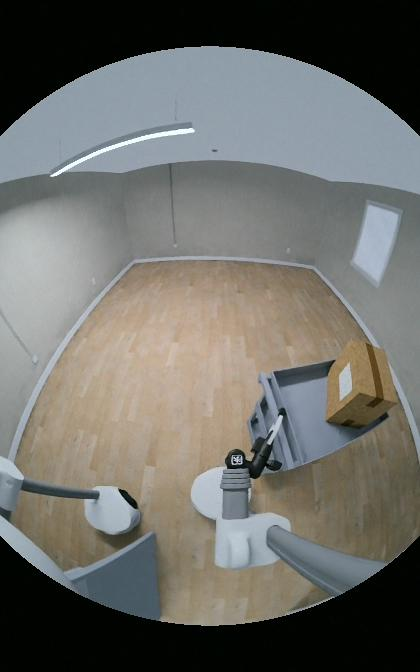

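>>> {"method": "move", "body": {
  "r2": {"base":{"translate_m":-0.7,"strafe_m":0.0},"joints":{"wrist_yaw_rad":-0.15},"speeds":{"wrist_yaw_rad":0.15}},
  "blocking": false
}}

>>> {"method": "wait", "body": {
  "seconds": 5,
  "cameras": ["r2_head_camera","r2_head_left_camera","r2_head_right_camera"]
}}

Scene clock: 1619.00 s.
move: r2 moving
r1: as last shown
r1.lidar_m: 1.11 0.50 0.25 0.31 0.61 1.13 - 2.59 1.65 1.48 1.50 1.22
r1.motor_effort: lift_m=+24(24) arm_m=+4(4) wheel_0=+10(10) wheel_1=-2(3) wheel_2=-2(2)
r1.servo_current: wrist_yaw_rad=52(59) wrist_pitch_rad=39(46) wrist_roll_rad=52(59) gripper_m=72(72)
r1.contact_limits: translate_m 0.6
r1.wrist_depth_mm: - - 249 164 233 226 220 / - - 250 164 236 226 222 / - - 251 171 235 227 222 / - 1430 251 164 234 228 223 / - 820 252 164 237 227 223 / - - 181 165 235 229 224 / - 142 252 163 177 227 224
r2.base_odometry: x=-1.475 y=-2.591 heading=+1.032
r2.turned_by_wheels: -0.001
r2.turned_by_imu: +0.000
r2.base_tilt: forward=-0.7 right=+0.1
r2.lidar_m: 0.52 3.22 2.39 0.65 0.61 0.61 - 1.49 2.02 2.46 0.27 0.29
r2.base_status: translate_m moving; strafe_m moving
r2.joint_positions: lift_m=+0.687 arm_m=+0.000 wrist_yaw_rad=-0.451 wrist_pitch_rad=+0.004 wrist_roll_rad=+1.569 gripper_m=-0.029
r2.joint_status: wrist_yaw_rad moving
r2.measured_speeds: translate_m=-0.121 strafe_m=+0.001 rotate_rad=-0.001 lift_m=+0.000 arm_m=+0.000 wrist_yaw_rad=+0.134 wrist_pitch_rad=+0.000 wrist_roll_rad=+0.000
r2.motor_effort: lift_m=+18(18) arm_m=+4(4) wheel_0=-14(15) wheel_1=-8(10) wheel_2=+11(11)
r2.servo_current: wrist_yaw_rad=98(130) wrist_pitch_rad=39(46) wrist_roll_rad=59(59) gripper_m=91(91)
r2.hand_pose: x=+0.3924 y=-0.2043 z=+0.8642 quat_wxyz=(+0.690, +0.689, -0.157, -0.159) (m; r2's base frame)
r2.wrist_depth_mm: - 399 387 - - - - / - - 530 - - - - / - - - - - - - / - - - - - 1430 508 / - - - - 221 1618 462 / - - 185 126 176 1397 394 / - - - - - 1576 1182
pictures: none

Scene clock: 1622.33 s.
earlier move: r2 done
r1.base_odometry: x=-1.748 y=+1.019 heading=-0.204
r1.turned_by_wheels: +0.000
r1.turned_by_imu: +0.000
r1.base_tilt: forward=-1.6 right=+1.2
r1.lidar_m: 1.10 0.50 0.26 0.29 0.71 4.02 - 2.55 1.62 1.48 1.49 1.23
r1.base_status: not commanded
r1.joint_positions: lift_m=+0.800 arm_m=+0.000 wrist_yaw_rad=+1.932 wrist_pitch_rad=+0.002 wrist_roll_rad=+0.000 gripper_m=-0.034
r1.joint_status: not commanded
r1.measured_speeds: all 0
r1.motor_effort: lift_m=+24(24) arm_m=+4(4) wheel_0=+10(10) wheel_1=-2(3) wheel_2=-2(2)
r1.servo_current: wrist_yaw_rad=46(72) wrist_pitch_rad=39(46) wrist_roll_rad=46(65) gripper_m=65(72)
r1.contact_limits: translate_m 0.6
r1.hand_pose: x=+0.1508 y=+0.3007 z=+0.9772 quat_wxyz=(+0.569, -0.001, +0.001, +0.823) (m; r1's base frame)
r1.wrist_depth_mm: - - 249 164 232 226 221 / - - 251 165 235 227 221 / - - 251 171 234 228 224 / - - 252 164 235 228 223 / - 1205 252 164 236 229 223 / - - 182 165 233 228 224 / - 151 251 163 176 227 224
r2.base_odometry: x=-1.817 y=-3.165 heading=+1.033
r2.turned_by_wheels: +0.001
r2.turned_by_imu: +0.001
r2.base_tilt: forward=-0.7 right=+0.1
r2.lidar_m: 0.42 3.25 0.46 0.41 0.43 0.59 3.78 0.96 1.09 2.46 0.33 0.35
r2.base_status: done
r2.joint_positions: lift_m=+0.687 arm_m=+0.000 wrist_yaw_rad=-0.148 wrist_pitch_rad=+0.004 wrist_roll_rad=+1.569 gripper_m=-0.029
r2.joint_status: all done
r2.measured_speeds: all 0
r2.motor_effort: lift_m=+18(18) arm_m=+4(4) wheel_0=+0(15) wheel_1=-2(10) wheel_2=+5(14)
r2.servo_current: wrist_yaw_rad=46(130) wrist_pitch_rad=46(52) wrist_roll_rad=59(59) gripper_m=85(91)
r2.hand_pose: x=+0.4432 y=-0.1290 z=+0.8642 quat_wxyz=(+0.706, +0.705, -0.051, -0.054) (m; r2's base frame)
r2.wrist_depth_mm: - 379 379 - 153 - - / - 404 404 105 166 - - / - - 504 113 181 - - / - - - 129 199 - - / - - - 144 222 1661 521 / - - 186 162 177 1618 469 / - - - - - 1537 1182
wait: 3.33 of 5 s (r2 has come to rest)
pictures: r2_head_camera, r2_head_left_camera, r2_head_right_camera
Images, in order (width x height): r2_head_camera 420x560, r2_head_left_camera 420x672, r2_head_right_camera 420x672.

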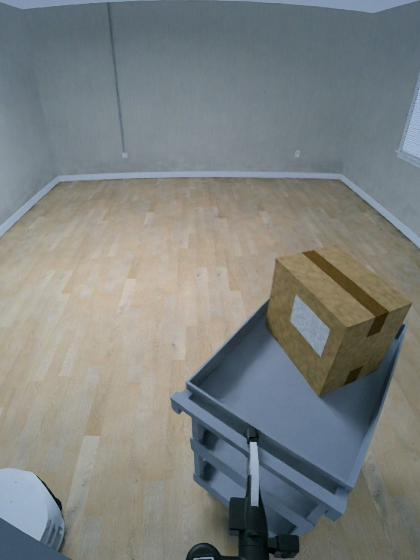

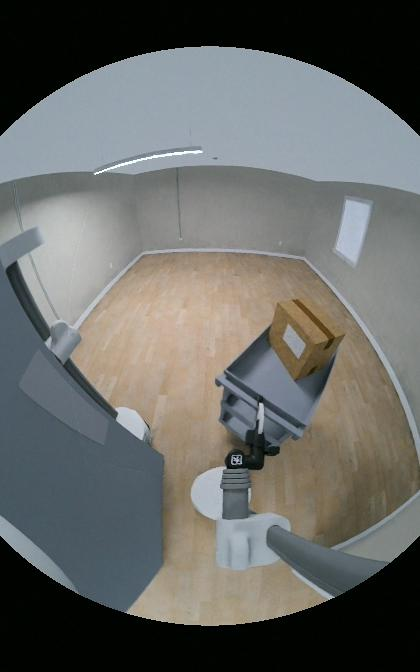

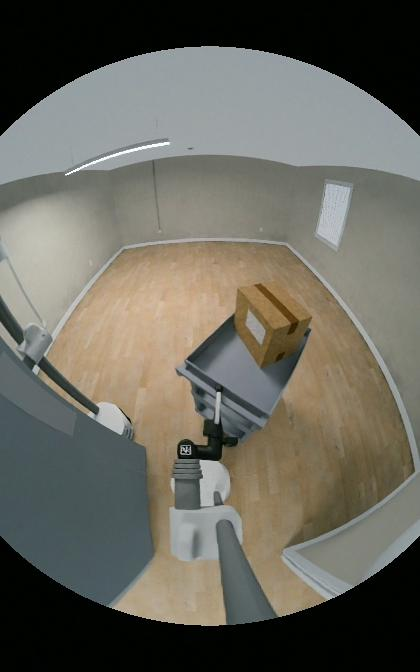

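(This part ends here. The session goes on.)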